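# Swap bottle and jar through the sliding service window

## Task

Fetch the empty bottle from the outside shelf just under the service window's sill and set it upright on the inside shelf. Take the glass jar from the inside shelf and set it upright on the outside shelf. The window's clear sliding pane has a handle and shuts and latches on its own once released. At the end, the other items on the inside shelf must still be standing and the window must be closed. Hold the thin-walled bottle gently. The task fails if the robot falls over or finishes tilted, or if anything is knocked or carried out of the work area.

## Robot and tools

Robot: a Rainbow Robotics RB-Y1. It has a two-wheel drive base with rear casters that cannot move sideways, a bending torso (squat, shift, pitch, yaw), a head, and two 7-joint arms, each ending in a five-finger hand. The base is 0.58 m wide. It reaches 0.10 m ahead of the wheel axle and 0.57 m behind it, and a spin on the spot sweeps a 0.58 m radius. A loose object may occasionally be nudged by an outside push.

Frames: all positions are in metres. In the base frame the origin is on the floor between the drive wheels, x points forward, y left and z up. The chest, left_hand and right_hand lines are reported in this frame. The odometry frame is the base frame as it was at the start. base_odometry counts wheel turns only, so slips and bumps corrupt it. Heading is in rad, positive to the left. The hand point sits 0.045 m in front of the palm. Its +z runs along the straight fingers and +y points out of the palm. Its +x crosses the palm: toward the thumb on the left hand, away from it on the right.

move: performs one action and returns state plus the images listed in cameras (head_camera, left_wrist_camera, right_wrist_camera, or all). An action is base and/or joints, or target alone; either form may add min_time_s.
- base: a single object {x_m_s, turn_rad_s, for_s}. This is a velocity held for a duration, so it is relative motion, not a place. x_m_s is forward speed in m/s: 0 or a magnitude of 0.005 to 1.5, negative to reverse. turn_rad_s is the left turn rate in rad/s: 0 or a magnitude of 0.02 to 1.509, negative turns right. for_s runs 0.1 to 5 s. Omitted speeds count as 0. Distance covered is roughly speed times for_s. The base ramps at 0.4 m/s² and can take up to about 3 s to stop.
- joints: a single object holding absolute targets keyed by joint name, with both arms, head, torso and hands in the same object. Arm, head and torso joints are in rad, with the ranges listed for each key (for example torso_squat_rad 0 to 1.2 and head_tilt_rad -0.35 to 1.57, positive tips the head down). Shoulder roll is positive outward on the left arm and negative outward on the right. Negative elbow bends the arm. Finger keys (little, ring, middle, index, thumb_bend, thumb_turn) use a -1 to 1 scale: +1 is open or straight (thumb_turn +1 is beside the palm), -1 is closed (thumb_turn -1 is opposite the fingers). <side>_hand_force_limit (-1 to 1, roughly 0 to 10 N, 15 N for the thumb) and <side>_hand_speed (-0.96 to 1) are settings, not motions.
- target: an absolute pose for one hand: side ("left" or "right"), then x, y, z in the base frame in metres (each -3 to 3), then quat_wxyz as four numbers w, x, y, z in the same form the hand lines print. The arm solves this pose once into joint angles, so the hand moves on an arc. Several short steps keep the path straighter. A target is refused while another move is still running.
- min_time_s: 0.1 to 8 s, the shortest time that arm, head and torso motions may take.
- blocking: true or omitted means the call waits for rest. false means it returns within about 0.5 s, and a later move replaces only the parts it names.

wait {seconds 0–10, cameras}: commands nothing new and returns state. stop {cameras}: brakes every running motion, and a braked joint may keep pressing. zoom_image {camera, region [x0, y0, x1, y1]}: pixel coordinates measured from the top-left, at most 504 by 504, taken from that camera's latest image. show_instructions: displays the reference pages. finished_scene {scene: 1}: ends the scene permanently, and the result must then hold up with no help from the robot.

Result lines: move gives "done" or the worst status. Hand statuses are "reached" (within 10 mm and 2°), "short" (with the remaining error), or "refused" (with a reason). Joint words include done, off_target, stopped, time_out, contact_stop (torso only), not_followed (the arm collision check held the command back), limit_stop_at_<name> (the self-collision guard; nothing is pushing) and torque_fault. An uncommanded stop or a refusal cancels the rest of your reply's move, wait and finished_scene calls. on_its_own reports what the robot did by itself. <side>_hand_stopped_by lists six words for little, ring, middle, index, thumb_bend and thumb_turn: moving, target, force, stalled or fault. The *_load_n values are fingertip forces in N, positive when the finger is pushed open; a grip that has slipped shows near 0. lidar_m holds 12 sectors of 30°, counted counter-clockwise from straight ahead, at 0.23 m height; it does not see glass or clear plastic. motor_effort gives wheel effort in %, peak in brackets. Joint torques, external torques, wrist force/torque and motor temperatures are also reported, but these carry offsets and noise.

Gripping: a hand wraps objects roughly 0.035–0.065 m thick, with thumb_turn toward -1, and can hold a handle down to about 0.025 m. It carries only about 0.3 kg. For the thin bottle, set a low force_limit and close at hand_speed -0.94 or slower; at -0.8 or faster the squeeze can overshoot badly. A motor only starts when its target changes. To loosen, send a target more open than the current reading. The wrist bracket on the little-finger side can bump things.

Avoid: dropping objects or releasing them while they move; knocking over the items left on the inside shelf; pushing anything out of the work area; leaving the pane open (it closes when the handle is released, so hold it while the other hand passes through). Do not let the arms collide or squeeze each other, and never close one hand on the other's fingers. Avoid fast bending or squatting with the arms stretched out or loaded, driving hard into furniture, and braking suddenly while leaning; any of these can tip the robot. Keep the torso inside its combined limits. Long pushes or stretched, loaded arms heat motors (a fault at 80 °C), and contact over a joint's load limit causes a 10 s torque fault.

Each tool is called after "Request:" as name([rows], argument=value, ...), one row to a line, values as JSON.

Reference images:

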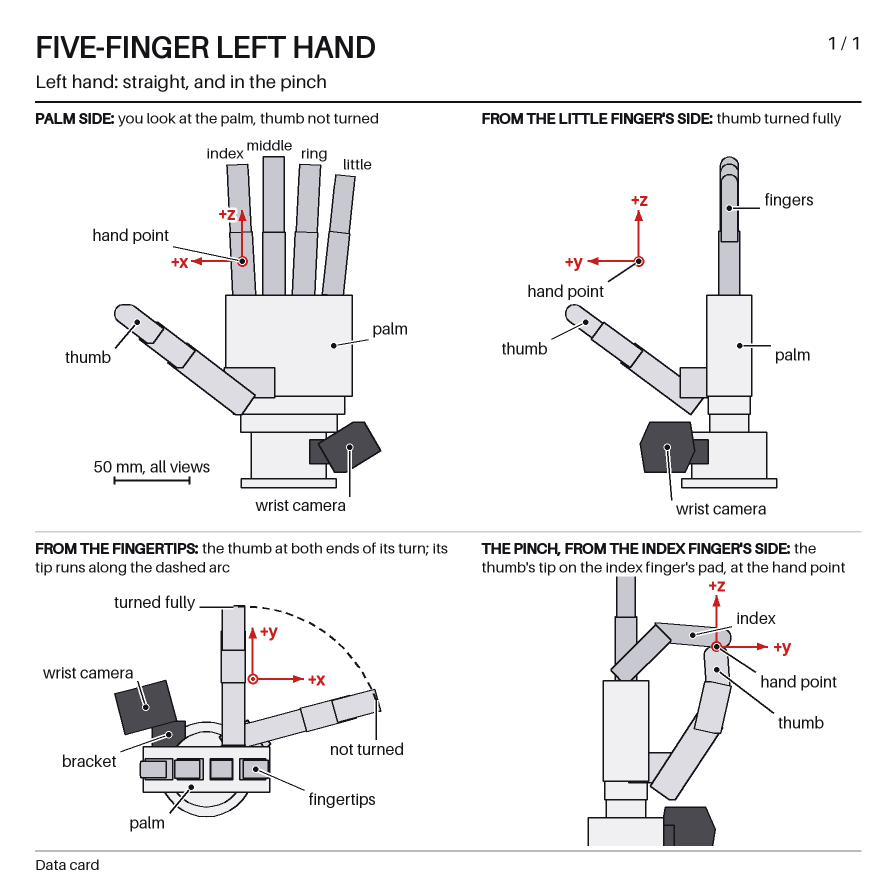

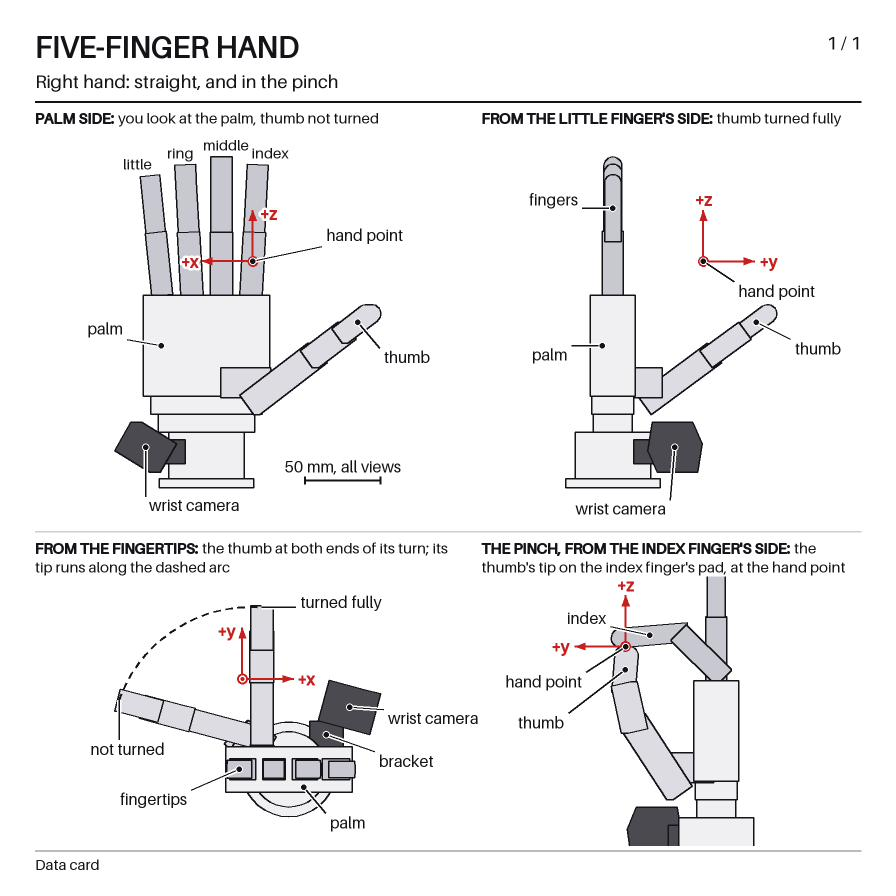

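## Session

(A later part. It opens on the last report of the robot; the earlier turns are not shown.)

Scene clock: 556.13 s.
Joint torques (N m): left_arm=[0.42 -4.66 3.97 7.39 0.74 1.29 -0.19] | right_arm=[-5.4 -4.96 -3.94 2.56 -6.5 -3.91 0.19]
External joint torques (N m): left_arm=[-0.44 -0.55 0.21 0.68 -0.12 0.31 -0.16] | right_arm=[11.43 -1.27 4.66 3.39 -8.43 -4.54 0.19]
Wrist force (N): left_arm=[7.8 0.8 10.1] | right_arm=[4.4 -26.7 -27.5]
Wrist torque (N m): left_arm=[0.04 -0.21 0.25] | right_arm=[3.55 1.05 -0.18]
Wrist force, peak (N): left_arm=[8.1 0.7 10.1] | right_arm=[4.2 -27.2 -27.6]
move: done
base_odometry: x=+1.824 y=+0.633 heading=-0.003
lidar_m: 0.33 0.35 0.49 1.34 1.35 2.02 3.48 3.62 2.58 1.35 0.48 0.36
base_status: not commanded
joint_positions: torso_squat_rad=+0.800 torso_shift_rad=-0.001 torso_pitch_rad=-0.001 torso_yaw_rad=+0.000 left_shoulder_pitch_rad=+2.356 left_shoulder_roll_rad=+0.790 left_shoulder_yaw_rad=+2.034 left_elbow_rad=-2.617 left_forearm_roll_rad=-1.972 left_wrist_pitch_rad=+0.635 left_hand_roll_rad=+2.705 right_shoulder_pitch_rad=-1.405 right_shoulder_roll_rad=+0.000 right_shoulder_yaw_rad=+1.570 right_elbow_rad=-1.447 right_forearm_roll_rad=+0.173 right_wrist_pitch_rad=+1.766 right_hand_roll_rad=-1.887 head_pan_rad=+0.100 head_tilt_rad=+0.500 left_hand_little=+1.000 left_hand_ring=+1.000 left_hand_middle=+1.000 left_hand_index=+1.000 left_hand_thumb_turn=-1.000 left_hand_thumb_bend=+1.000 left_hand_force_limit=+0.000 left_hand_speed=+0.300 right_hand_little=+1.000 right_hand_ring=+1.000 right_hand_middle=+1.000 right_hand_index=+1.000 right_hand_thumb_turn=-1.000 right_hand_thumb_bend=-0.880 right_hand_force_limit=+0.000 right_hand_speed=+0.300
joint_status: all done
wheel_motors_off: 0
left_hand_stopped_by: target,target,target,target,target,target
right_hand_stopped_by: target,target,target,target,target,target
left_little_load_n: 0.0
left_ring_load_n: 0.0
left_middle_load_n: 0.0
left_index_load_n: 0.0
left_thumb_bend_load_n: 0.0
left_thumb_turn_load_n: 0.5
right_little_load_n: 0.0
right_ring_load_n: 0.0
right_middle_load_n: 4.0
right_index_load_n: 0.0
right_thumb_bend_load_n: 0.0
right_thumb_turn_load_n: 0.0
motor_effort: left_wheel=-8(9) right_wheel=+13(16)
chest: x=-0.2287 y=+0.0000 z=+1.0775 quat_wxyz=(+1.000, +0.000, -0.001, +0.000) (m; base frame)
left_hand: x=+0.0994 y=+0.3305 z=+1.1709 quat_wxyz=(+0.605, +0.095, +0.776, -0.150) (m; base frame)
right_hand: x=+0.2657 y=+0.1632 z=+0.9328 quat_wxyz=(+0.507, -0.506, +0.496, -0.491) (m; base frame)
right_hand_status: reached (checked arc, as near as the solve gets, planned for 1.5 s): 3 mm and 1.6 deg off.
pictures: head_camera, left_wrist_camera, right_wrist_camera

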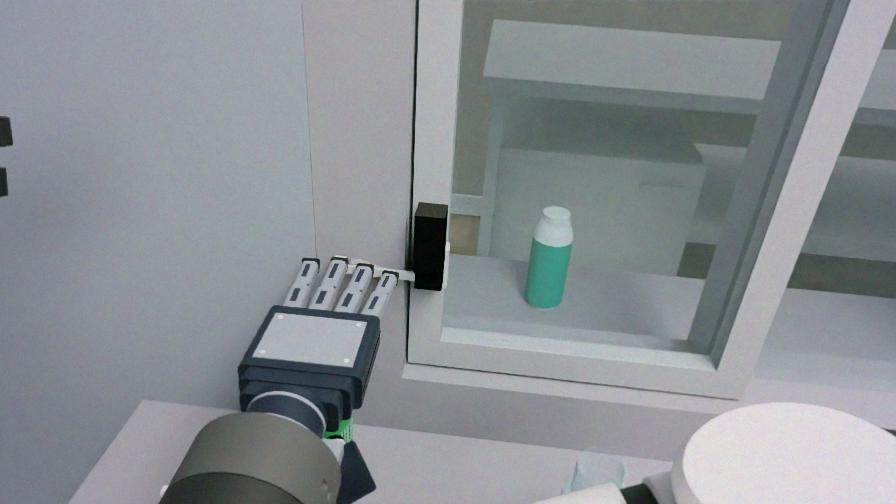

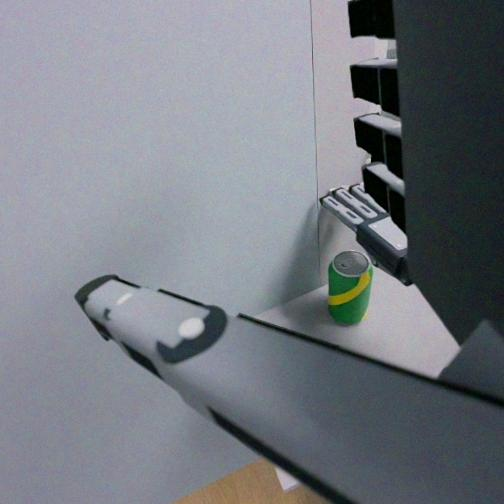

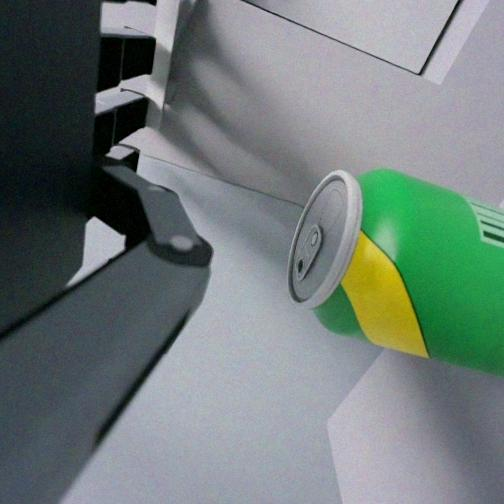

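Request:
move(target={"side": "right", "x": 0.264, "y": 0.163, "z": 0.955, "quat_wxyz": [0.5, -0.5, 0.5, -0.5]}, min_time_s=1)

Request:
move(target={"side": "right", "x": 0.274, "y": 0.163, "z": 0.955, "quat_wxyz": [0.5, -0.5, 0.5, -0.5]}, min_time_s=1, cameras=["head_camera"])

Request:
zoom_image(camera="head_camera", region=[280, 180, 480, 330])

Scene clock: 566.47 s.
Joint torques (N m): left_arm=[0.52 -4.6 4.05 7.32 0.84 1.2 -0.28] | right_arm=[-16.82 -6.06 -10.94 -0.81 1.8 0.7 0.44]
External joint torques (N m): left_arm=[-0.33 -0.48 0.29 0.61 -0.02 0.21 -0.25] | right_arm=[-0.02 -1.79 -2.21 -0.08 -0.14 0.15 0.43]
Wrist force (N): left_arm=[7.8 0.6 10.0] | right_arm=[-0.7 1.7 -3.6]
Wrist torque (N m): left_arm=[0.00 -0.23 0.25] | right_arm=[0.19 0.25 0.29]
Wrist force, peak (N): left_arm=[8.0 0.7 10.2] | right_arm=[4.5 -26.9 -27.8]
move: done
base_odometry: x=+1.824 y=+0.633 heading=-0.003
lidar_m: 0.34 0.35 0.50 1.35 1.35 2.02 3.48 3.63 2.59 1.35 0.50 0.36
base_status: not commanded
joint_positions: torso_squat_rad=+0.800 torso_shift_rad=+0.000 torso_pitch_rad=+0.000 torso_yaw_rad=+0.000 left_shoulder_pitch_rad=+2.356 left_shoulder_roll_rad=+0.790 left_shoulder_yaw_rad=+2.034 left_elbow_rad=-2.617 left_forearm_roll_rad=-1.972 left_wrist_pitch_rad=+0.635 left_hand_roll_rad=+2.705 right_shoulder_pitch_rad=-1.448 right_shoulder_roll_rad=+0.000 right_shoulder_yaw_rad=+1.526 right_elbow_rad=-1.470 right_forearm_roll_rad=+0.141 right_wrist_pitch_rad=+1.808 right_hand_roll_rad=-1.844 head_pan_rad=+0.100 head_tilt_rad=+0.500 left_hand_little=+1.000 left_hand_ring=+1.000 left_hand_middle=+1.000 left_hand_index=+1.000 left_hand_thumb_turn=-1.000 left_hand_thumb_bend=+1.000 left_hand_force_limit=+0.000 left_hand_speed=+0.300 right_hand_little=+1.000 right_hand_ring=+1.000 right_hand_middle=+1.000 right_hand_index=+1.000 right_hand_thumb_turn=-1.000 right_hand_thumb_bend=-0.880 right_hand_force_limit=+0.000 right_hand_speed=+0.300
joint_status: all done
wheel_motors_off: 0
left_hand_stopped_by: target,target,target,target,target,target
right_hand_stopped_by: target,target,target,target,target,target
left_little_load_n: -0.5
left_ring_load_n: 0.0
left_middle_load_n: 0.0
left_index_load_n: 0.0
left_thumb_bend_load_n: -0.5
left_thumb_turn_load_n: 0.5
right_little_load_n: 0.0
right_ring_load_n: 0.0
right_middle_load_n: 0.0
right_index_load_n: 0.0
right_thumb_bend_load_n: 0.0
right_thumb_turn_load_n: 0.0
motor_effort: left_wheel=-6(8) right_wheel=+15(17)
chest: x=-0.2281 y=+0.0000 z=+1.0776 quat_wxyz=(+1.000, +0.000, +0.000, +0.000) (m; base frame)
left_hand: x=+0.1001 y=+0.3305 z=+1.1706 quat_wxyz=(+0.605, +0.095, +0.776, -0.150) (m; base frame)
right_hand: x=+0.2643 y=+0.1630 z=+0.9542 quat_wxyz=(+0.500, -0.501, +0.500, -0.499) (m; base frame)
right_hand_status: reached (checked arc, planned for 1.0 s): 1 mm and 0.2 deg off.
pictures: none

Scene clock: 567.80 s.
Joint torques (N m): left_arm=[0.55 -4.82 4.12 7.35 0.82 1.33 -0.27] | right_arm=[-17.91 -6.34 -10.87 0.1 1.75 0.11 -0.26]
External joint torques (N m): left_arm=[-0.3 -0.69 0.36 0.65 -0.04 0.34 -0.24] | right_arm=[-0.83 -1.93 -2.2 0.74 -0.2 -0.44 -0.26]
Wrist force (N): left_arm=[7.6 0.7 10.0] | right_arm=[-0.5 1.7 -3.9]
Wrist torque (N m): left_arm=[0.02 -0.21 0.24] | right_arm=[0.21 0.22 0.15]
Wrist force, peak (N): left_arm=[7.9 0.6 10.3] | right_arm=[-0.5 2.0 -4.0]
move: done
base_odometry: x=+1.824 y=+0.633 heading=-0.003
lidar_m: 0.34 0.35 0.49 1.35 1.36 2.03 3.49 3.62 2.57 1.36 0.49 0.34
base_status: not commanded
joint_positions: torso_squat_rad=+0.800 torso_shift_rad=+0.000 torso_pitch_rad=+0.000 torso_yaw_rad=+0.000 left_shoulder_pitch_rad=+2.356 left_shoulder_roll_rad=+0.790 left_shoulder_yaw_rad=+2.034 left_elbow_rad=-2.617 left_forearm_roll_rad=-1.972 left_wrist_pitch_rad=+0.635 left_hand_roll_rad=+2.705 right_shoulder_pitch_rad=-1.450 right_shoulder_roll_rad=-0.003 right_shoulder_yaw_rad=+1.522 right_elbow_rad=-1.440 right_forearm_roll_rad=+0.139 right_wrist_pitch_rad=+1.778 right_hand_roll_rad=-1.845 head_pan_rad=+0.100 head_tilt_rad=+0.500 left_hand_little=+1.000 left_hand_ring=+1.000 left_hand_middle=+1.000 left_hand_index=+1.000 left_hand_thumb_turn=-1.000 left_hand_thumb_bend=+1.000 left_hand_force_limit=+0.000 left_hand_speed=+0.300 right_hand_little=+1.000 right_hand_ring=+1.000 right_hand_middle=+1.000 right_hand_index=+1.000 right_hand_thumb_turn=-1.000 right_hand_thumb_bend=-0.880 right_hand_force_limit=+0.000 right_hand_speed=+0.300
joint_status: all done
wheel_motors_off: 0
left_hand_stopped_by: target,target,target,target,target,target
right_hand_stopped_by: target,target,target,target,target,target
left_little_load_n: 0.0
left_ring_load_n: 0.0
left_middle_load_n: 0.0
left_index_load_n: 0.0
left_thumb_bend_load_n: 0.5
left_thumb_turn_load_n: 0.0
right_little_load_n: 0.0
right_ring_load_n: 0.0
right_middle_load_n: -0.5
right_index_load_n: 0.0
right_thumb_bend_load_n: 0.5
right_thumb_turn_load_n: 0.0
motor_effort: left_wheel=-6(8) right_wheel=+12(16)
chest: x=-0.2281 y=+0.0000 z=+1.0776 quat_wxyz=(+1.000, +0.000, +0.000, +0.000) (m; base frame)
left_hand: x=+0.1001 y=+0.3305 z=+1.1706 quat_wxyz=(+0.605, +0.095, +0.776, -0.150) (m; base frame)
right_hand: x=+0.2734 y=+0.1627 z=+0.9549 quat_wxyz=(+0.500, -0.500, +0.500, -0.500) (m; base frame)
right_hand_status: reached (checked arc, planned for 1.0 s): 1 mm and 0.0 deg off.
pictures: head_camera

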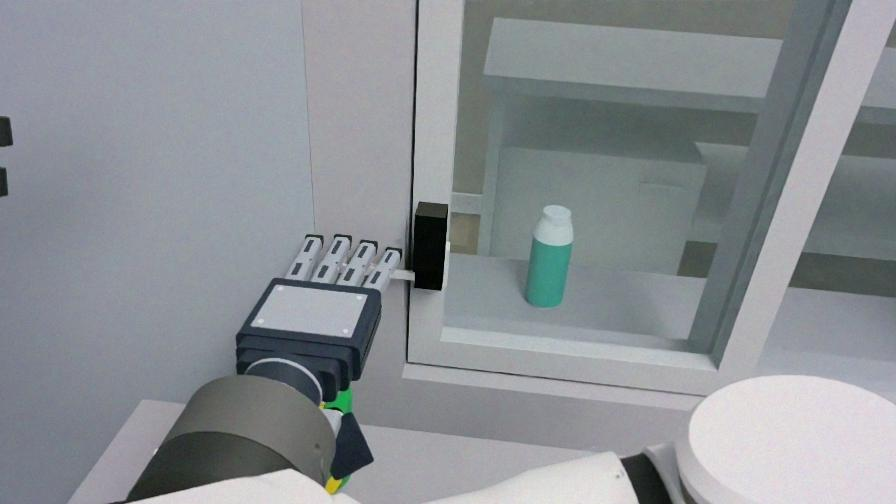

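Scaled by 2.520 from the camera's 896x504 image, which has a finer 1280x720 frame.

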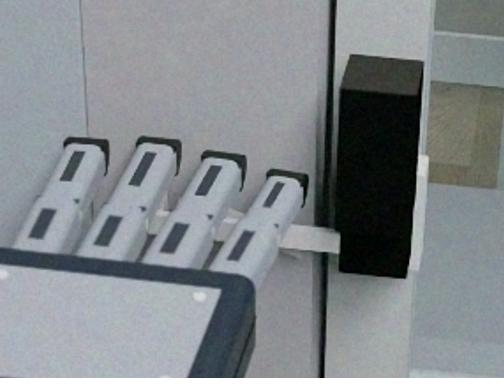

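Request:
move(target={"side": "right", "x": 0.274, "y": 0.163, "z": 0.93, "quat_wxyz": [0.5, -0.5, 0.5, -0.5]}, min_time_s=1.5, cameras=["head_camera", "right_wrist_camera"])

Request:
zoom_image(camera="head_camera", region=[280, 180, 480, 330])

Scene clock: 573.30 s.
Joint torques (N m): left_arm=[0.33 -4.49 3.65 7.34 0.73 1.16 -0.35] | right_arm=[6.76 0.41 -0.3 -0.25 -11.7 -6.53 0.2]
External joint torques (N m): left_arm=[-0.53 -0.38 -0.1 0.63 -0.13 0.18 -0.32] | right_arm=[23.87 4.34 8.24 0.42 -13.64 -7.16 0.19]
Wrist force (N): left_arm=[7.7 0.6 10.1] | right_arm=[6.9 -45.8 -22.4]
Wrist torque (N m): left_arm=[0.00 -0.20 0.24] | right_arm=[4.29 1.04 -0.34]
Wrist force, peak (N): left_arm=[7.8 0.5 10.4] | right_arm=[6.8 -46.2 -22.7]
move: done
base_odometry: x=+1.824 y=+0.633 heading=-0.003
lidar_m: 0.34 0.36 0.49 1.35 1.35 2.03 3.48 3.62 2.58 1.35 0.49 0.35
base_status: not commanded
joint_positions: torso_squat_rad=+0.800 torso_shift_rad=-0.001 torso_pitch_rad=-0.002 torso_yaw_rad=+0.000 left_shoulder_pitch_rad=+2.356 left_shoulder_roll_rad=+0.790 left_shoulder_yaw_rad=+2.034 left_elbow_rad=-2.617 left_forearm_roll_rad=-1.972 left_wrist_pitch_rad=+0.635 left_hand_roll_rad=+2.705 right_shoulder_pitch_rad=-1.414 right_shoulder_roll_rad=-0.001 right_shoulder_yaw_rad=+1.569 right_elbow_rad=-1.416 right_forearm_roll_rad=+0.168 right_wrist_pitch_rad=+1.739 right_hand_roll_rad=-1.893 head_pan_rad=+0.100 head_tilt_rad=+0.500 left_hand_little=+1.000 left_hand_ring=+1.000 left_hand_middle=+1.000 left_hand_index=+1.000 left_hand_thumb_turn=-1.000 left_hand_thumb_bend=+1.000 left_hand_force_limit=+0.000 left_hand_speed=+0.300 right_hand_little=+1.000 right_hand_ring=+1.000 right_hand_middle=+1.001 right_hand_index=+1.000 right_hand_thumb_turn=-1.000 right_hand_thumb_bend=-0.880 right_hand_force_limit=+0.000 right_hand_speed=+0.300
joint_status: all done
wheel_motors_off: 0
left_hand_stopped_by: target,target,target,target,target,target
right_hand_stopped_by: target,target,target,target,target,target
left_little_load_n: 0.0
left_ring_load_n: 0.0
left_middle_load_n: 0.0
left_index_load_n: 0.0
left_thumb_bend_load_n: 0.0
left_thumb_turn_load_n: 0.5
right_little_load_n: 0.0
right_ring_load_n: 0.0
right_middle_load_n: 6.5
right_index_load_n: 0.0
right_thumb_bend_load_n: 0.0
right_thumb_turn_load_n: 0.0
motor_effort: left_wheel=-6(8) right_wheel=+13(16)
chest: x=-0.2290 y=-0.0001 z=+1.0775 quat_wxyz=(+1.000, +0.000, -0.001, +0.000) (m; base frame)
left_hand: x=+0.0991 y=+0.3304 z=+1.1711 quat_wxyz=(+0.605, +0.095, +0.776, -0.150) (m; base frame)
right_hand: x=+0.2747 y=+0.1629 z=+0.9353 quat_wxyz=(+0.508, -0.504, +0.495, -0.493) (m; base frame)
right_hand_status: reached (checked arc, as near as the solve gets, planned for 1.5 s): 5 mm and 1.4 deg off.
pictures: head_camera, right_wrist_camera

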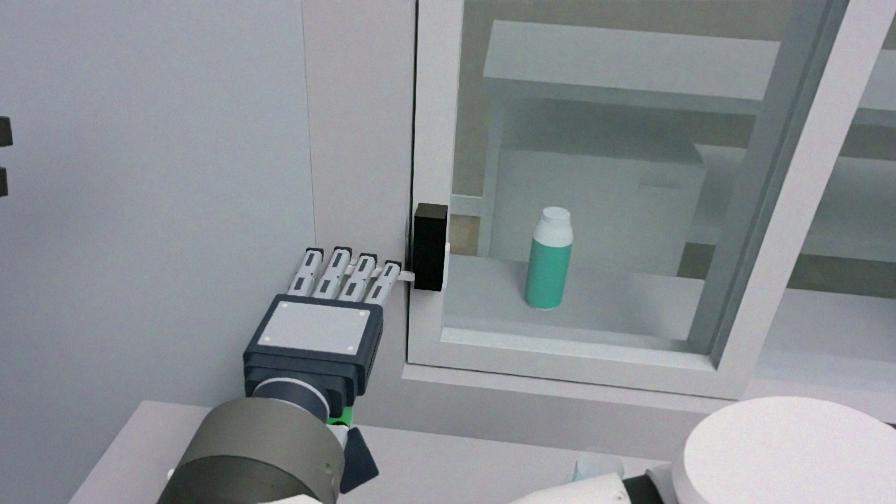

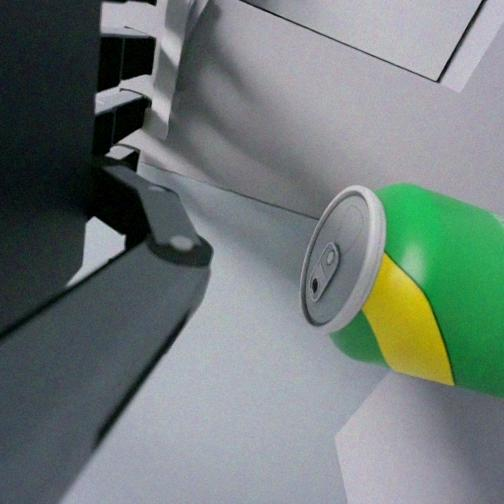

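Scaled by 2.520 from the camera's 896x504 image, which has a finer 1280x720 frame.

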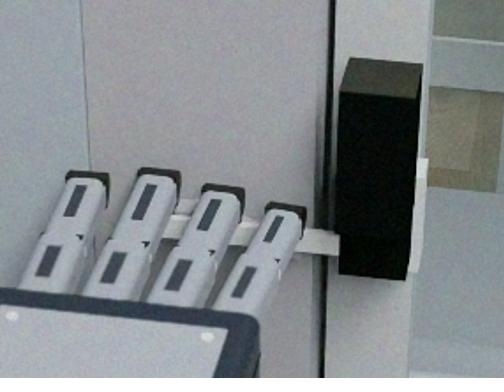

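Request:
zoom_image(camera="right_wrist_camera", region=[90, 0, 250, 160])

Scaled by 3.150 from the camera's 504x504 image, which has a finer 720x720 frame.

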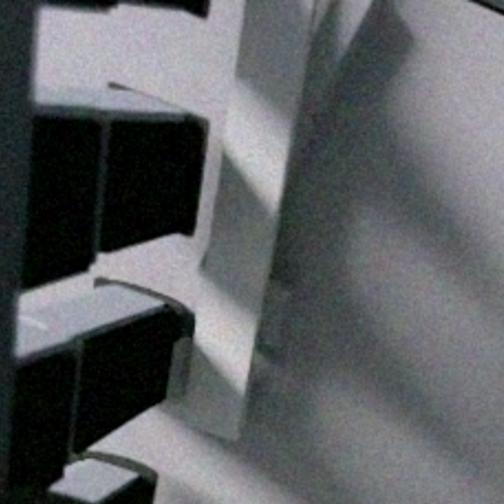

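Request:
move(target={"side": "right", "x": 0.268, "y": 0.163, "z": 0.975, "quat_wxyz": [0.5, -0.5, 0.5, -0.5]}, min_time_s=1)

Request:
move(target={"side": "right", "x": 0.255, "y": 0.18, "z": 1.03, "quat_wxyz": [0.5, -0.5, 0.5, -0.5]}, min_time_s=1, cameras=["head_camera", "right_wrist_camera"])

Request:
zoom_image(camera="right_wrist_camera", region=[260, 0, 440, 180])

Request:
zoom_image(camera="head_camera", region=[330, 180, 480, 300])

Scene clock: 596.17 s.
Joint torques (N m): left_arm=[0.34 -4.58 4.07 7.45 0.82 1.36 -0.28] | right_arm=[-17.27 -6.56 -10.43 -0.68 1.46 0.47 0.37]
External joint torques (N m): left_arm=[-0.51 -0.46 0.32 0.74 -0.03 0.37 -0.25] | right_arm=[-0.25 -1.74 -1.52 -0.04 -0.49 -0.01 0.36]
Wrist force (N): left_arm=[7.8 0.4 10.1] | right_arm=[0.1 2.1 -3.8]
Wrist torque (N m): left_arm=[-0.03 -0.22 0.25] | right_arm=[0.25 0.10 0.37]
Wrist force, peak (N): left_arm=[7.9 0.6 10.2] | right_arm=[6.7 -46.0 -22.8]
move: done
base_odometry: x=+1.824 y=+0.633 heading=-0.003
lidar_m: 0.34 0.35 0.50 1.35 1.37 2.02 3.49 3.63 2.59 1.35 0.50 0.36
base_status: not commanded
joint_positions: torso_squat_rad=+0.800 torso_shift_rad=+0.000 torso_pitch_rad=+0.000 torso_yaw_rad=+0.000 left_shoulder_pitch_rad=+2.356 left_shoulder_roll_rad=+0.790 left_shoulder_yaw_rad=+2.034 left_elbow_rad=-2.617 left_forearm_roll_rad=-1.972 left_wrist_pitch_rad=+0.635 left_hand_roll_rad=+2.705 right_shoulder_pitch_rad=-1.478 right_shoulder_roll_rad=-0.020 right_shoulder_yaw_rad=+1.482 right_elbow_rad=-1.490 right_forearm_roll_rad=+0.122 right_wrist_pitch_rad=+1.808 right_hand_roll_rad=-1.806 head_pan_rad=+0.100 head_tilt_rad=+0.500 left_hand_little=+1.000 left_hand_ring=+1.000 left_hand_middle=+1.000 left_hand_index=+1.000 left_hand_thumb_turn=-1.000 left_hand_thumb_bend=+1.000 left_hand_force_limit=+0.000 left_hand_speed=+0.300 right_hand_little=+1.000 right_hand_ring=+1.000 right_hand_middle=+1.000 right_hand_index=+1.000 right_hand_thumb_turn=-1.000 right_hand_thumb_bend=-0.880 right_hand_force_limit=+0.000 right_hand_speed=+0.300
joint_status: all done
wheel_motors_off: 0
left_hand_stopped_by: target,target,target,target,target,target
right_hand_stopped_by: target,target,target,target,target,target
left_little_load_n: 0.0
left_ring_load_n: -0.5
left_middle_load_n: 0.0
left_index_load_n: 0.0
left_thumb_bend_load_n: 0.0
left_thumb_turn_load_n: 0.5
right_little_load_n: 0.0
right_ring_load_n: 0.0
right_middle_load_n: 0.0
right_index_load_n: 0.0
right_thumb_bend_load_n: 0.0
right_thumb_turn_load_n: 0.0
motor_effort: left_wheel=-5(8) right_wheel=+15(17)
chest: x=-0.2281 y=+0.0000 z=+1.0776 quat_wxyz=(+1.000, +0.000, +0.000, +0.000) (m; base frame)
left_hand: x=+0.1001 y=+0.3305 z=+1.1706 quat_wxyz=(+0.605, +0.095, +0.776, -0.150) (m; base frame)
right_hand: x=+0.2685 y=+0.1633 z=+0.9739 quat_wxyz=(+0.499, -0.501, +0.500, -0.500) (m; base frame)
right_hand_status: reached (checked arc, planned for 1.0 s): 1 mm and 0.1 deg off.
pictures: none

Scene clock: 597.50 s.
Joint torques (N m): left_arm=[0.27 -4.18 4.08 7.37 0.71 1.32 -0.25] | right_arm=[-16.56 -5 -10.54 -0.5 1.7 0.47 0.32]
External joint torques (N m): left_arm=[-0.58 -0.06 0.33 0.66 -0.15 0.33 -0.22] | right_arm=[0.04 1.19 -1.42 -0.11 -0.27 0.2 0.31]
Wrist force (N): left_arm=[7.4 0.4 10.1] | right_arm=[-0.2 1.7 -3.6]
Wrist torque (N m): left_arm=[-0.02 -0.18 0.23] | right_arm=[0.16 0.15 0.38]
Wrist force, peak (N): left_arm=[7.8 0.6 10.3] | right_arm=[0.3 2.1 -3.9]
move: done
base_odometry: x=+1.824 y=+0.633 heading=-0.003
lidar_m: 0.34 0.35 0.50 1.35 1.37 2.02 3.48 3.63 2.58 1.34 0.48 0.36
base_status: not commanded
joint_positions: torso_squat_rad=+0.800 torso_shift_rad=+0.000 torso_pitch_rad=+0.000 torso_yaw_rad=+0.000 left_shoulder_pitch_rad=+2.356 left_shoulder_roll_rad=+0.790 left_shoulder_yaw_rad=+2.034 left_elbow_rad=-2.617 left_forearm_roll_rad=-1.972 left_wrist_pitch_rad=+0.635 left_hand_roll_rad=+2.705 right_shoulder_pitch_rad=-1.580 right_shoulder_roll_rad=-0.006 right_shoulder_yaw_rad=+1.356 right_elbow_rad=-1.522 right_forearm_roll_rad=+0.065 right_wrist_pitch_rad=+1.859 right_hand_roll_rad=-1.699 head_pan_rad=+0.100 head_tilt_rad=+0.500 left_hand_little=+1.000 left_hand_ring=+1.000 left_hand_middle=+1.000 left_hand_index=+1.000 left_hand_thumb_turn=-1.000 left_hand_thumb_bend=+1.000 left_hand_force_limit=+0.000 left_hand_speed=+0.300 right_hand_little=+1.000 right_hand_ring=+1.000 right_hand_middle=+1.000 right_hand_index=+1.000 right_hand_thumb_turn=-1.000 right_hand_thumb_bend=-0.880 right_hand_force_limit=+0.000 right_hand_speed=+0.300
joint_status: all done
wheel_motors_off: 0
left_hand_stopped_by: target,target,target,target,target,target
right_hand_stopped_by: target,target,target,target,target,target
left_little_load_n: 0.0
left_ring_load_n: 0.0
left_middle_load_n: 0.0
left_index_load_n: 0.5
left_thumb_bend_load_n: 0.0
left_thumb_turn_load_n: 0.0
right_little_load_n: 0.0
right_ring_load_n: 0.0
right_middle_load_n: 0.0
right_index_load_n: 0.0
right_thumb_bend_load_n: 0.0
right_thumb_turn_load_n: 0.0
motor_effort: left_wheel=-5(9) right_wheel=+14(16)
chest: x=-0.2281 y=+0.0000 z=+1.0776 quat_wxyz=(+1.000, +0.000, +0.000, +0.000) (m; base frame)
left_hand: x=+0.1001 y=+0.3305 z=+1.1705 quat_wxyz=(+0.605, +0.095, +0.776, -0.150) (m; base frame)
right_hand: x=+0.2552 y=+0.1798 z=+1.0298 quat_wxyz=(+0.500, -0.500, +0.500, -0.500) (m; base frame)
right_hand_status: reached (checked arc, planned for 1.0 s): 0 mm and 0.0 deg off.
pictures: head_camera, right_wrist_camera

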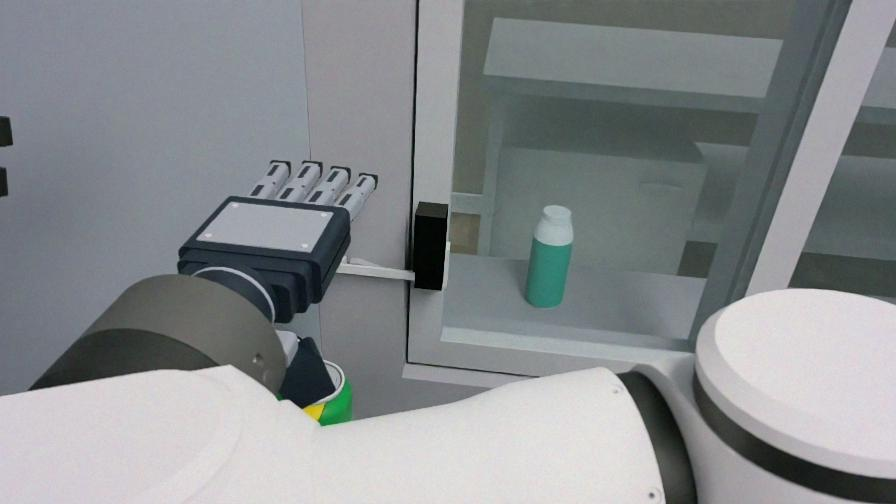

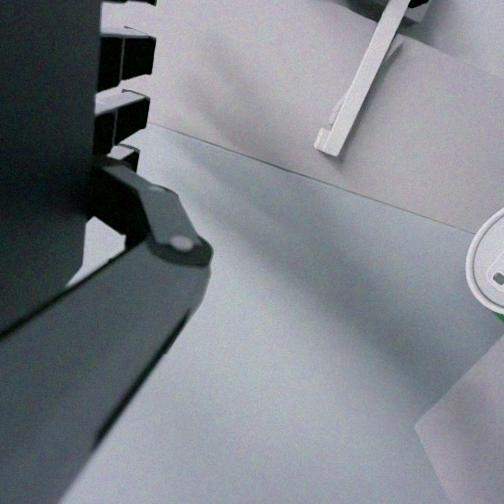

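Scaled by 2.800 from the camera's 504x504 image, which has a finer 720x720 frame.

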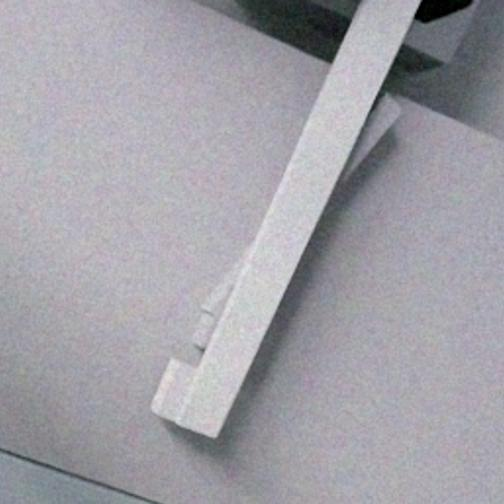

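Scaled by 3.360 from the camera's 896x504 image, which has a finer 1280x720 frame.

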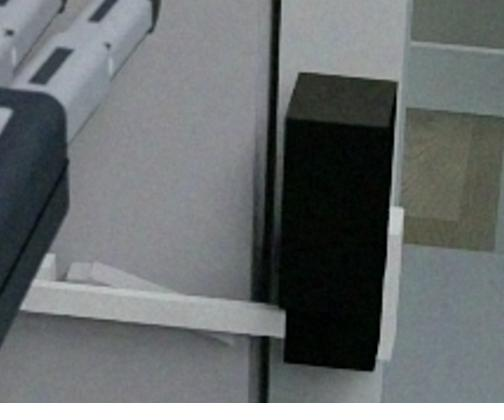

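Request:
move(target={"side": "right", "x": 0.222, "y": 0.165, "z": 0.96, "quat_wxyz": [0.5, -0.5, 0.5, -0.5]}, min_time_s=1.5)

Request:
move(target={"side": "right", "x": 0.222, "y": 0.165, "z": 0.895, "quat_wxyz": [0.5, -0.5, 0.5, -0.5]}, min_time_s=1.5, cameras=["head_camera", "left_wrist_camera", "right_wrist_camera"])

Request:
zoom_image(camera="head_camera", region=[240, 180, 480, 350])

Scene clock: 641.43 s.
Joint torques (N m): left_arm=[0.17 -4.59 3.82 7.44 0.77 1.41 -0.26] | right_arm=[-13.54 -1.5 -8.48 -1.89 1.81 0.56 -0.14]
External joint torques (N m): left_arm=[-0.68 -0.46 0.07 0.74 -0.09 0.42 -0.23] | right_arm=[1.93 1.09 0.51 0 -0.11 0.23 -0.14]
Wrist force (N): left_arm=[7.7 0.6 10.1] | right_arm=[0.0 2.0 -3.2]
Wrist torque (N m): left_arm=[0.01 -0.22 0.24] | right_arm=[0.17 0.10 0.17]
Wrist force, peak (N): left_arm=[7.9 0.7 10.3] | right_arm=[-0.3 2.4 -3.7]
move: short
base_odometry: x=+1.824 y=+0.633 heading=-0.003
lidar_m: 0.34 0.36 0.50 1.36 1.35 2.01 3.49 3.62 2.57 1.35 0.50 0.36
base_status: not commanded
joint_positions: torso_squat_rad=+0.800 torso_shift_rad=+0.000 torso_pitch_rad=+0.000 torso_yaw_rad=+0.000 left_shoulder_pitch_rad=+2.356 left_shoulder_roll_rad=+0.790 left_shoulder_yaw_rad=+2.034 left_elbow_rad=-2.617 left_forearm_roll_rad=-1.972 left_wrist_pitch_rad=+0.635 left_hand_roll_rad=+2.705 right_shoulder_pitch_rad=-1.364 right_shoulder_roll_rad=+0.000 right_shoulder_yaw_rad=+1.476 right_elbow_rad=-1.639 right_forearm_roll_rad=+0.253 right_wrist_pitch_rad=+1.919 right_hand_roll_rad=-1.737 head_pan_rad=+0.100 head_tilt_rad=+0.500 left_hand_little=+1.000 left_hand_ring=+1.000 left_hand_middle=+1.000 left_hand_index=+1.000 left_hand_thumb_turn=-1.000 left_hand_thumb_bend=+1.000 left_hand_force_limit=+0.000 left_hand_speed=+0.300 right_hand_little=+1.000 right_hand_ring=+1.000 right_hand_middle=+1.000 right_hand_index=+1.000 right_hand_thumb_turn=-1.000 right_hand_thumb_bend=-0.880 right_hand_force_limit=+0.000 right_hand_speed=+0.300
joint_status: all done
wheel_motors_off: 0
left_hand_stopped_by: target,target,target,target,target,target
right_hand_stopped_by: target,target,target,target,target,target
left_little_load_n: 0.0
left_ring_load_n: 0.0
left_middle_load_n: 0.0
left_index_load_n: 0.0
left_thumb_bend_load_n: 0.0
left_thumb_turn_load_n: 0.5
right_little_load_n: 0.0
right_ring_load_n: 0.0
right_middle_load_n: 0.0
right_index_load_n: 0.0
right_thumb_bend_load_n: 0.0
right_thumb_turn_load_n: 0.0
motor_effort: left_wheel=-6(9) right_wheel=+13(16)
chest: x=-0.2281 y=+0.0000 z=+1.0776 quat_wxyz=(+1.000, +0.000, +0.000, +0.000) (m; base frame)
left_hand: x=+0.1001 y=+0.3305 z=+1.1705 quat_wxyz=(+0.605, +0.095, +0.776, -0.150) (m; base frame)
right_hand: x=+0.2225 y=+0.1645 z=+0.9603 quat_wxyz=(+0.508, -0.510, +0.495, -0.487) (m; base frame)
right_hand_status: short (checked arc, as near as the solve gets, planned for 1.5 s): 1 mm and 2.1 deg off. The place is met; only the turn is off.
pictures: none

Scene clock: 643.27 s.
Joint torques (N m): left_arm=[0.3 -4.76 3.91 7.29 0.81 1.27 -0.23] | right_arm=[-12.37 0.27 -7.81 -1.86 1.88 0 -0.12]
External joint torques (N m): left_arm=[-0.55 -0.64 0.16 0.59 -0.05 0.29 -0.2] | right_arm=[2.78 0.45 0.66 0.98 -0.09 -0.45 -0.13]
Wrist force (N): left_arm=[7.6 0.5 10.0] | right_arm=[0.3 2.0 -3.4]
Wrist torque (N m): left_arm=[-0.01 -0.21 0.25] | right_arm=[0.17 0.08 0.17]
Wrist force, peak (N): left_arm=[8.0 0.5 10.2] | right_arm=[0.5 2.3 -3.8]
move: short
base_odometry: x=+1.824 y=+0.633 heading=-0.003
lidar_m: 0.33 0.35 0.49 1.34 1.36 2.03 3.49 3.63 2.57 1.35 0.50 0.36
base_status: not commanded
joint_positions: torso_squat_rad=+0.800 torso_shift_rad=+0.000 torso_pitch_rad=+0.000 torso_yaw_rad=+0.000 left_shoulder_pitch_rad=+2.356 left_shoulder_roll_rad=+0.790 left_shoulder_yaw_rad=+2.034 left_elbow_rad=-2.617 left_forearm_roll_rad=-1.972 left_wrist_pitch_rad=+0.635 left_hand_roll_rad=+2.705 right_shoulder_pitch_rad=-1.192 right_shoulder_roll_rad=+0.000 right_shoulder_yaw_rad=+1.571 right_elbow_rad=-1.561 right_forearm_roll_rad=+0.392 right_wrist_pitch_rad=+1.792 right_hand_roll_rad=-1.809 head_pan_rad=+0.100 head_tilt_rad=+0.500 left_hand_little=+1.000 left_hand_ring=+1.000 left_hand_middle=+1.000 left_hand_index=+1.000 left_hand_thumb_turn=-1.000 left_hand_thumb_bend=+1.000 left_hand_force_limit=+0.000 left_hand_speed=+0.300 right_hand_little=+1.000 right_hand_ring=+1.000 right_hand_middle=+1.000 right_hand_index=+1.000 right_hand_thumb_turn=-1.000 right_hand_thumb_bend=-0.880 right_hand_force_limit=+0.000 right_hand_speed=+0.300
joint_status: all done
wheel_motors_off: 0
left_hand_stopped_by: target,target,target,target,target,target
right_hand_stopped_by: target,target,target,target,target,target
left_little_load_n: 0.0
left_ring_load_n: 0.0
left_middle_load_n: 0.0
left_index_load_n: 0.0
left_thumb_bend_load_n: 0.0
left_thumb_turn_load_n: 0.0
right_little_load_n: 0.0
right_ring_load_n: 0.0
right_middle_load_n: 0.0
right_index_load_n: 0.0
right_thumb_bend_load_n: 0.0
right_thumb_turn_load_n: 0.0
motor_effort: left_wheel=-6(9) right_wheel=+13(17)
chest: x=-0.2281 y=+0.0000 z=+1.0776 quat_wxyz=(+1.000, +0.000, +0.000, +0.000) (m; base frame)
left_hand: x=+0.1001 y=+0.3305 z=+1.1705 quat_wxyz=(+0.605, +0.095, +0.776, -0.150) (m; base frame)
right_hand: x=+0.2223 y=+0.1643 z=+0.8954 quat_wxyz=(+0.519, -0.524, +0.488, -0.466) (m; base frame)
right_hand_status: short (checked arc, as near as the solve gets, planned for 1.5 s): 1 mm and 5.4 deg off. The place is met; only the turn is off.
pictures: head_camera, left_wrist_camera, right_wrist_camera

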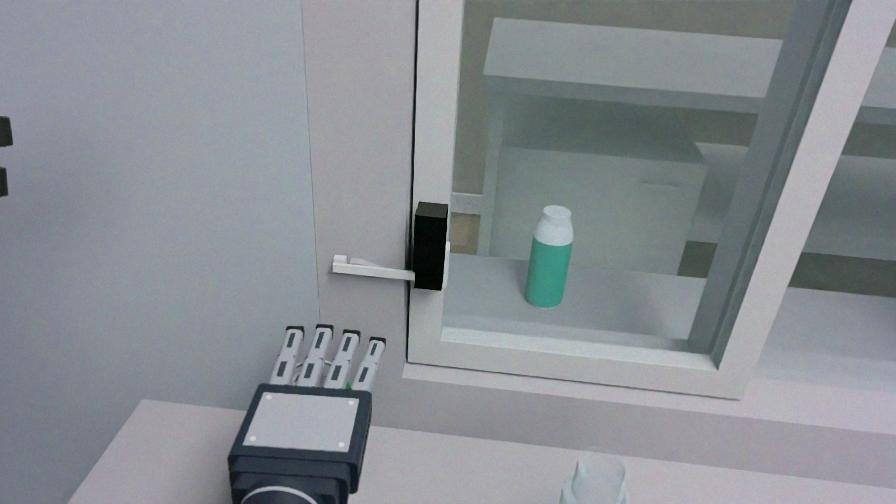

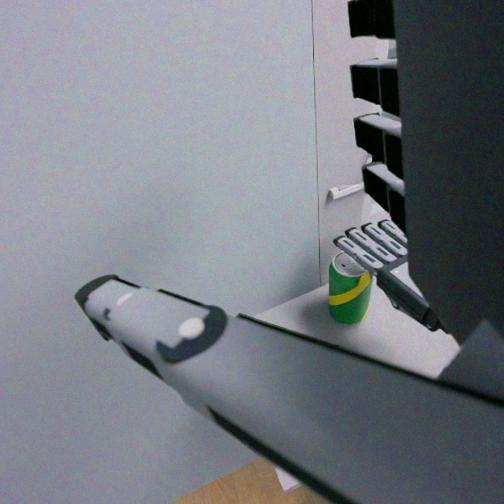

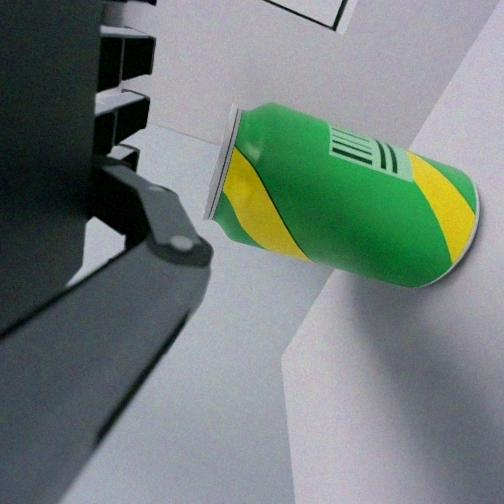

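Scaled by 2.100 from the camera's 896x504 image, which has a finer 1280x720 frame.

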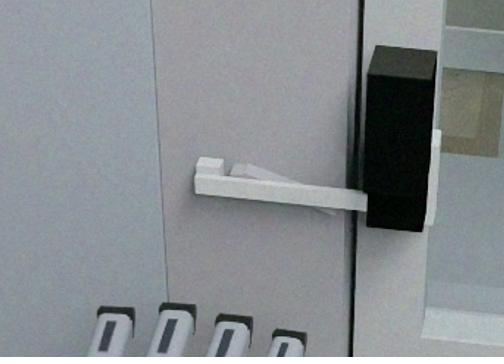

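Request:
move(target={"side": "right", "x": 0.272, "y": 0.163, "z": 0.895, "quat_wxyz": [0.5, -0.5, 0.5, -0.5]}, min_time_s=1.5, cameras=["head_camera", "left_wrist_camera", "right_wrist_camera"])

Request:
zoom_image(camera="head_camera", region=[240, 180, 480, 350])

Scene clock: 654.53 s.
Joint torques (N m): left_arm=[0.29 -4.54 4.13 7.5 0.87 1.36 -0.18] | right_arm=[-17.55 -1.82 -8.4 -0.15 1.73 -1.02 0.08]
External joint torques (N m): left_arm=[-0.57 -0.42 0.37 0.79 0.02 0.37 -0.15] | right_arm=[-0.72 -0.04 -0.1 1.62 -0.23 -1.62 0.07]
Wrist force (N): left_arm=[7.8 0.5 9.7] | right_arm=[5.0 0.1 -15.0]
Wrist torque (N m): left_arm=[0.01 -0.24 0.25] | right_arm=[0.97 0.72 0.42]
Wrist force, peak (N): left_arm=[7.9 0.6 10.3] | right_arm=[5.8 -0.8 -19.8]
move: short
base_odometry: x=+1.824 y=+0.633 heading=-0.003
lidar_m: 0.34 0.35 0.51 1.34 1.37 2.00 3.49 3.62 2.57 1.36 0.48 0.36
base_status: not commanded
joint_positions: torso_squat_rad=+0.800 torso_shift_rad=+0.000 torso_pitch_rad=+0.000 torso_yaw_rad=+0.000 left_shoulder_pitch_rad=+2.356 left_shoulder_roll_rad=+0.790 left_shoulder_yaw_rad=+2.034 left_elbow_rad=-2.617 left_forearm_roll_rad=-1.972 left_wrist_pitch_rad=+0.635 left_hand_roll_rad=+2.705 right_shoulder_pitch_rad=-1.269 right_shoulder_roll_rad=+0.000 right_shoulder_yaw_rad=+1.571 right_elbow_rad=-1.385 right_forearm_roll_rad=+0.302 right_wrist_pitch_rad=+1.661 right_hand_roll_rad=-1.883 head_pan_rad=+0.100 head_tilt_rad=+0.500 left_hand_little=+1.000 left_hand_ring=+1.000 left_hand_middle=+1.000 left_hand_index=+1.000 left_hand_thumb_turn=-1.000 left_hand_thumb_bend=+1.000 left_hand_force_limit=+0.000 left_hand_speed=+0.300 right_hand_little=+1.000 right_hand_ring=+1.000 right_hand_middle=+1.000 right_hand_index=+1.000 right_hand_thumb_turn=-1.000 right_hand_thumb_bend=-0.880 right_hand_force_limit=+0.000 right_hand_speed=+0.300
joint_status: all done
wheel_motors_off: 0
left_hand_stopped_by: target,target,target,target,target,target
right_hand_stopped_by: target,target,target,target,target,target
left_little_load_n: 0.0
left_ring_load_n: 0.0
left_middle_load_n: 0.0
left_index_load_n: 0.0
left_thumb_bend_load_n: -0.5
left_thumb_turn_load_n: 0.5
right_little_load_n: 0.0
right_ring_load_n: 0.0
right_middle_load_n: 0.5
right_index_load_n: 0.0
right_thumb_bend_load_n: 0.0
right_thumb_turn_load_n: 0.0
motor_effort: left_wheel=-5(8) right_wheel=+15(16)
chest: x=-0.2282 y=+0.0000 z=+1.0776 quat_wxyz=(+1.000, +0.000, +0.000, +0.000) (m; base frame)
left_hand: x=+0.1000 y=+0.3305 z=+1.1706 quat_wxyz=(+0.605, +0.095, +0.776, -0.150) (m; base frame)
right_hand: x=+0.2719 y=+0.1623 z=+0.8951 quat_wxyz=(+0.512, -0.518, +0.493, -0.476) (m; base frame)
right_hand_status: short (checked arc, as near as the solve gets, planned for 1.5 s): 1 mm and 3.8 deg off. The place is met; only the turn is off.
pictures: head_camera, left_wrist_camera, right_wrist_camera

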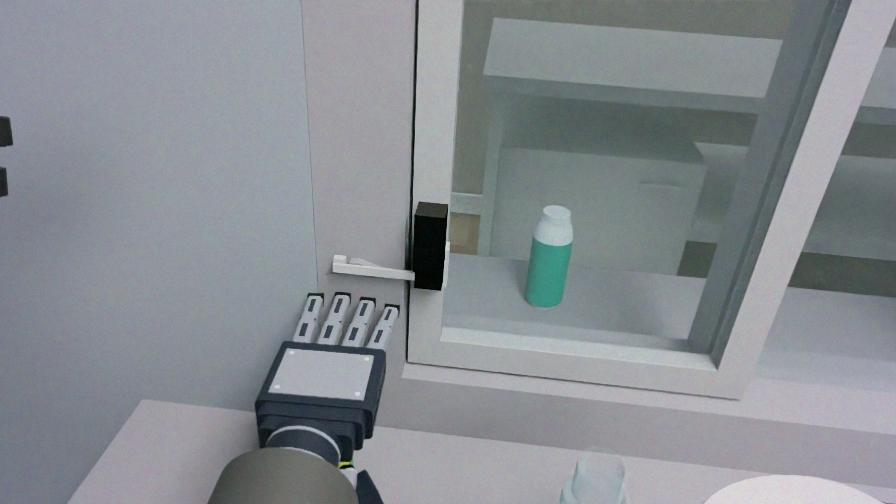

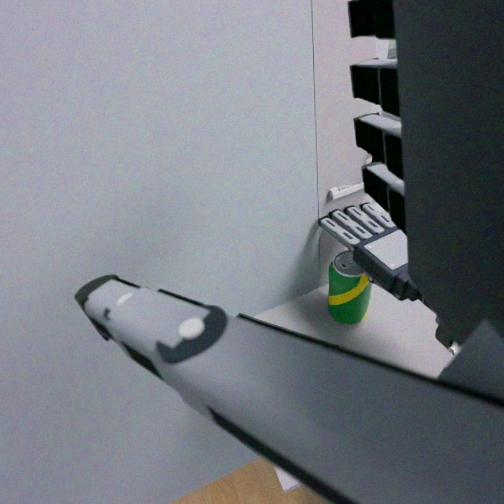

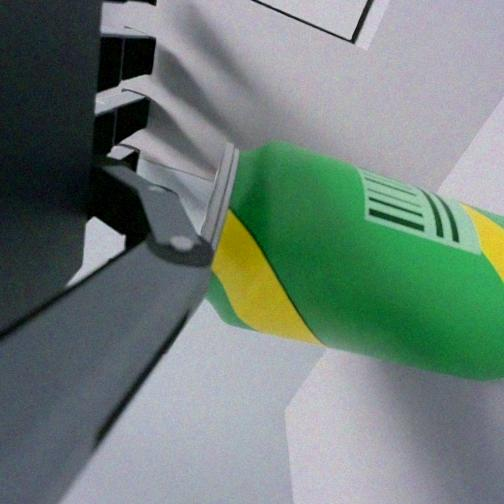

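Scaled by 2.100 from the camera's 896x504 image, which has a finer 1280x720 frame.

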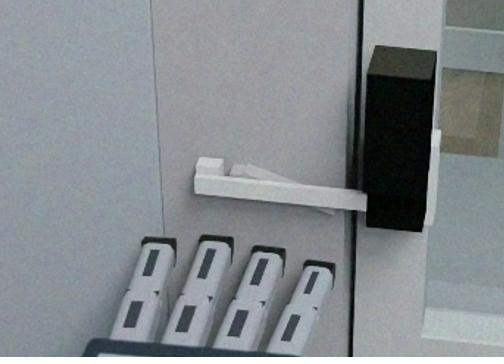

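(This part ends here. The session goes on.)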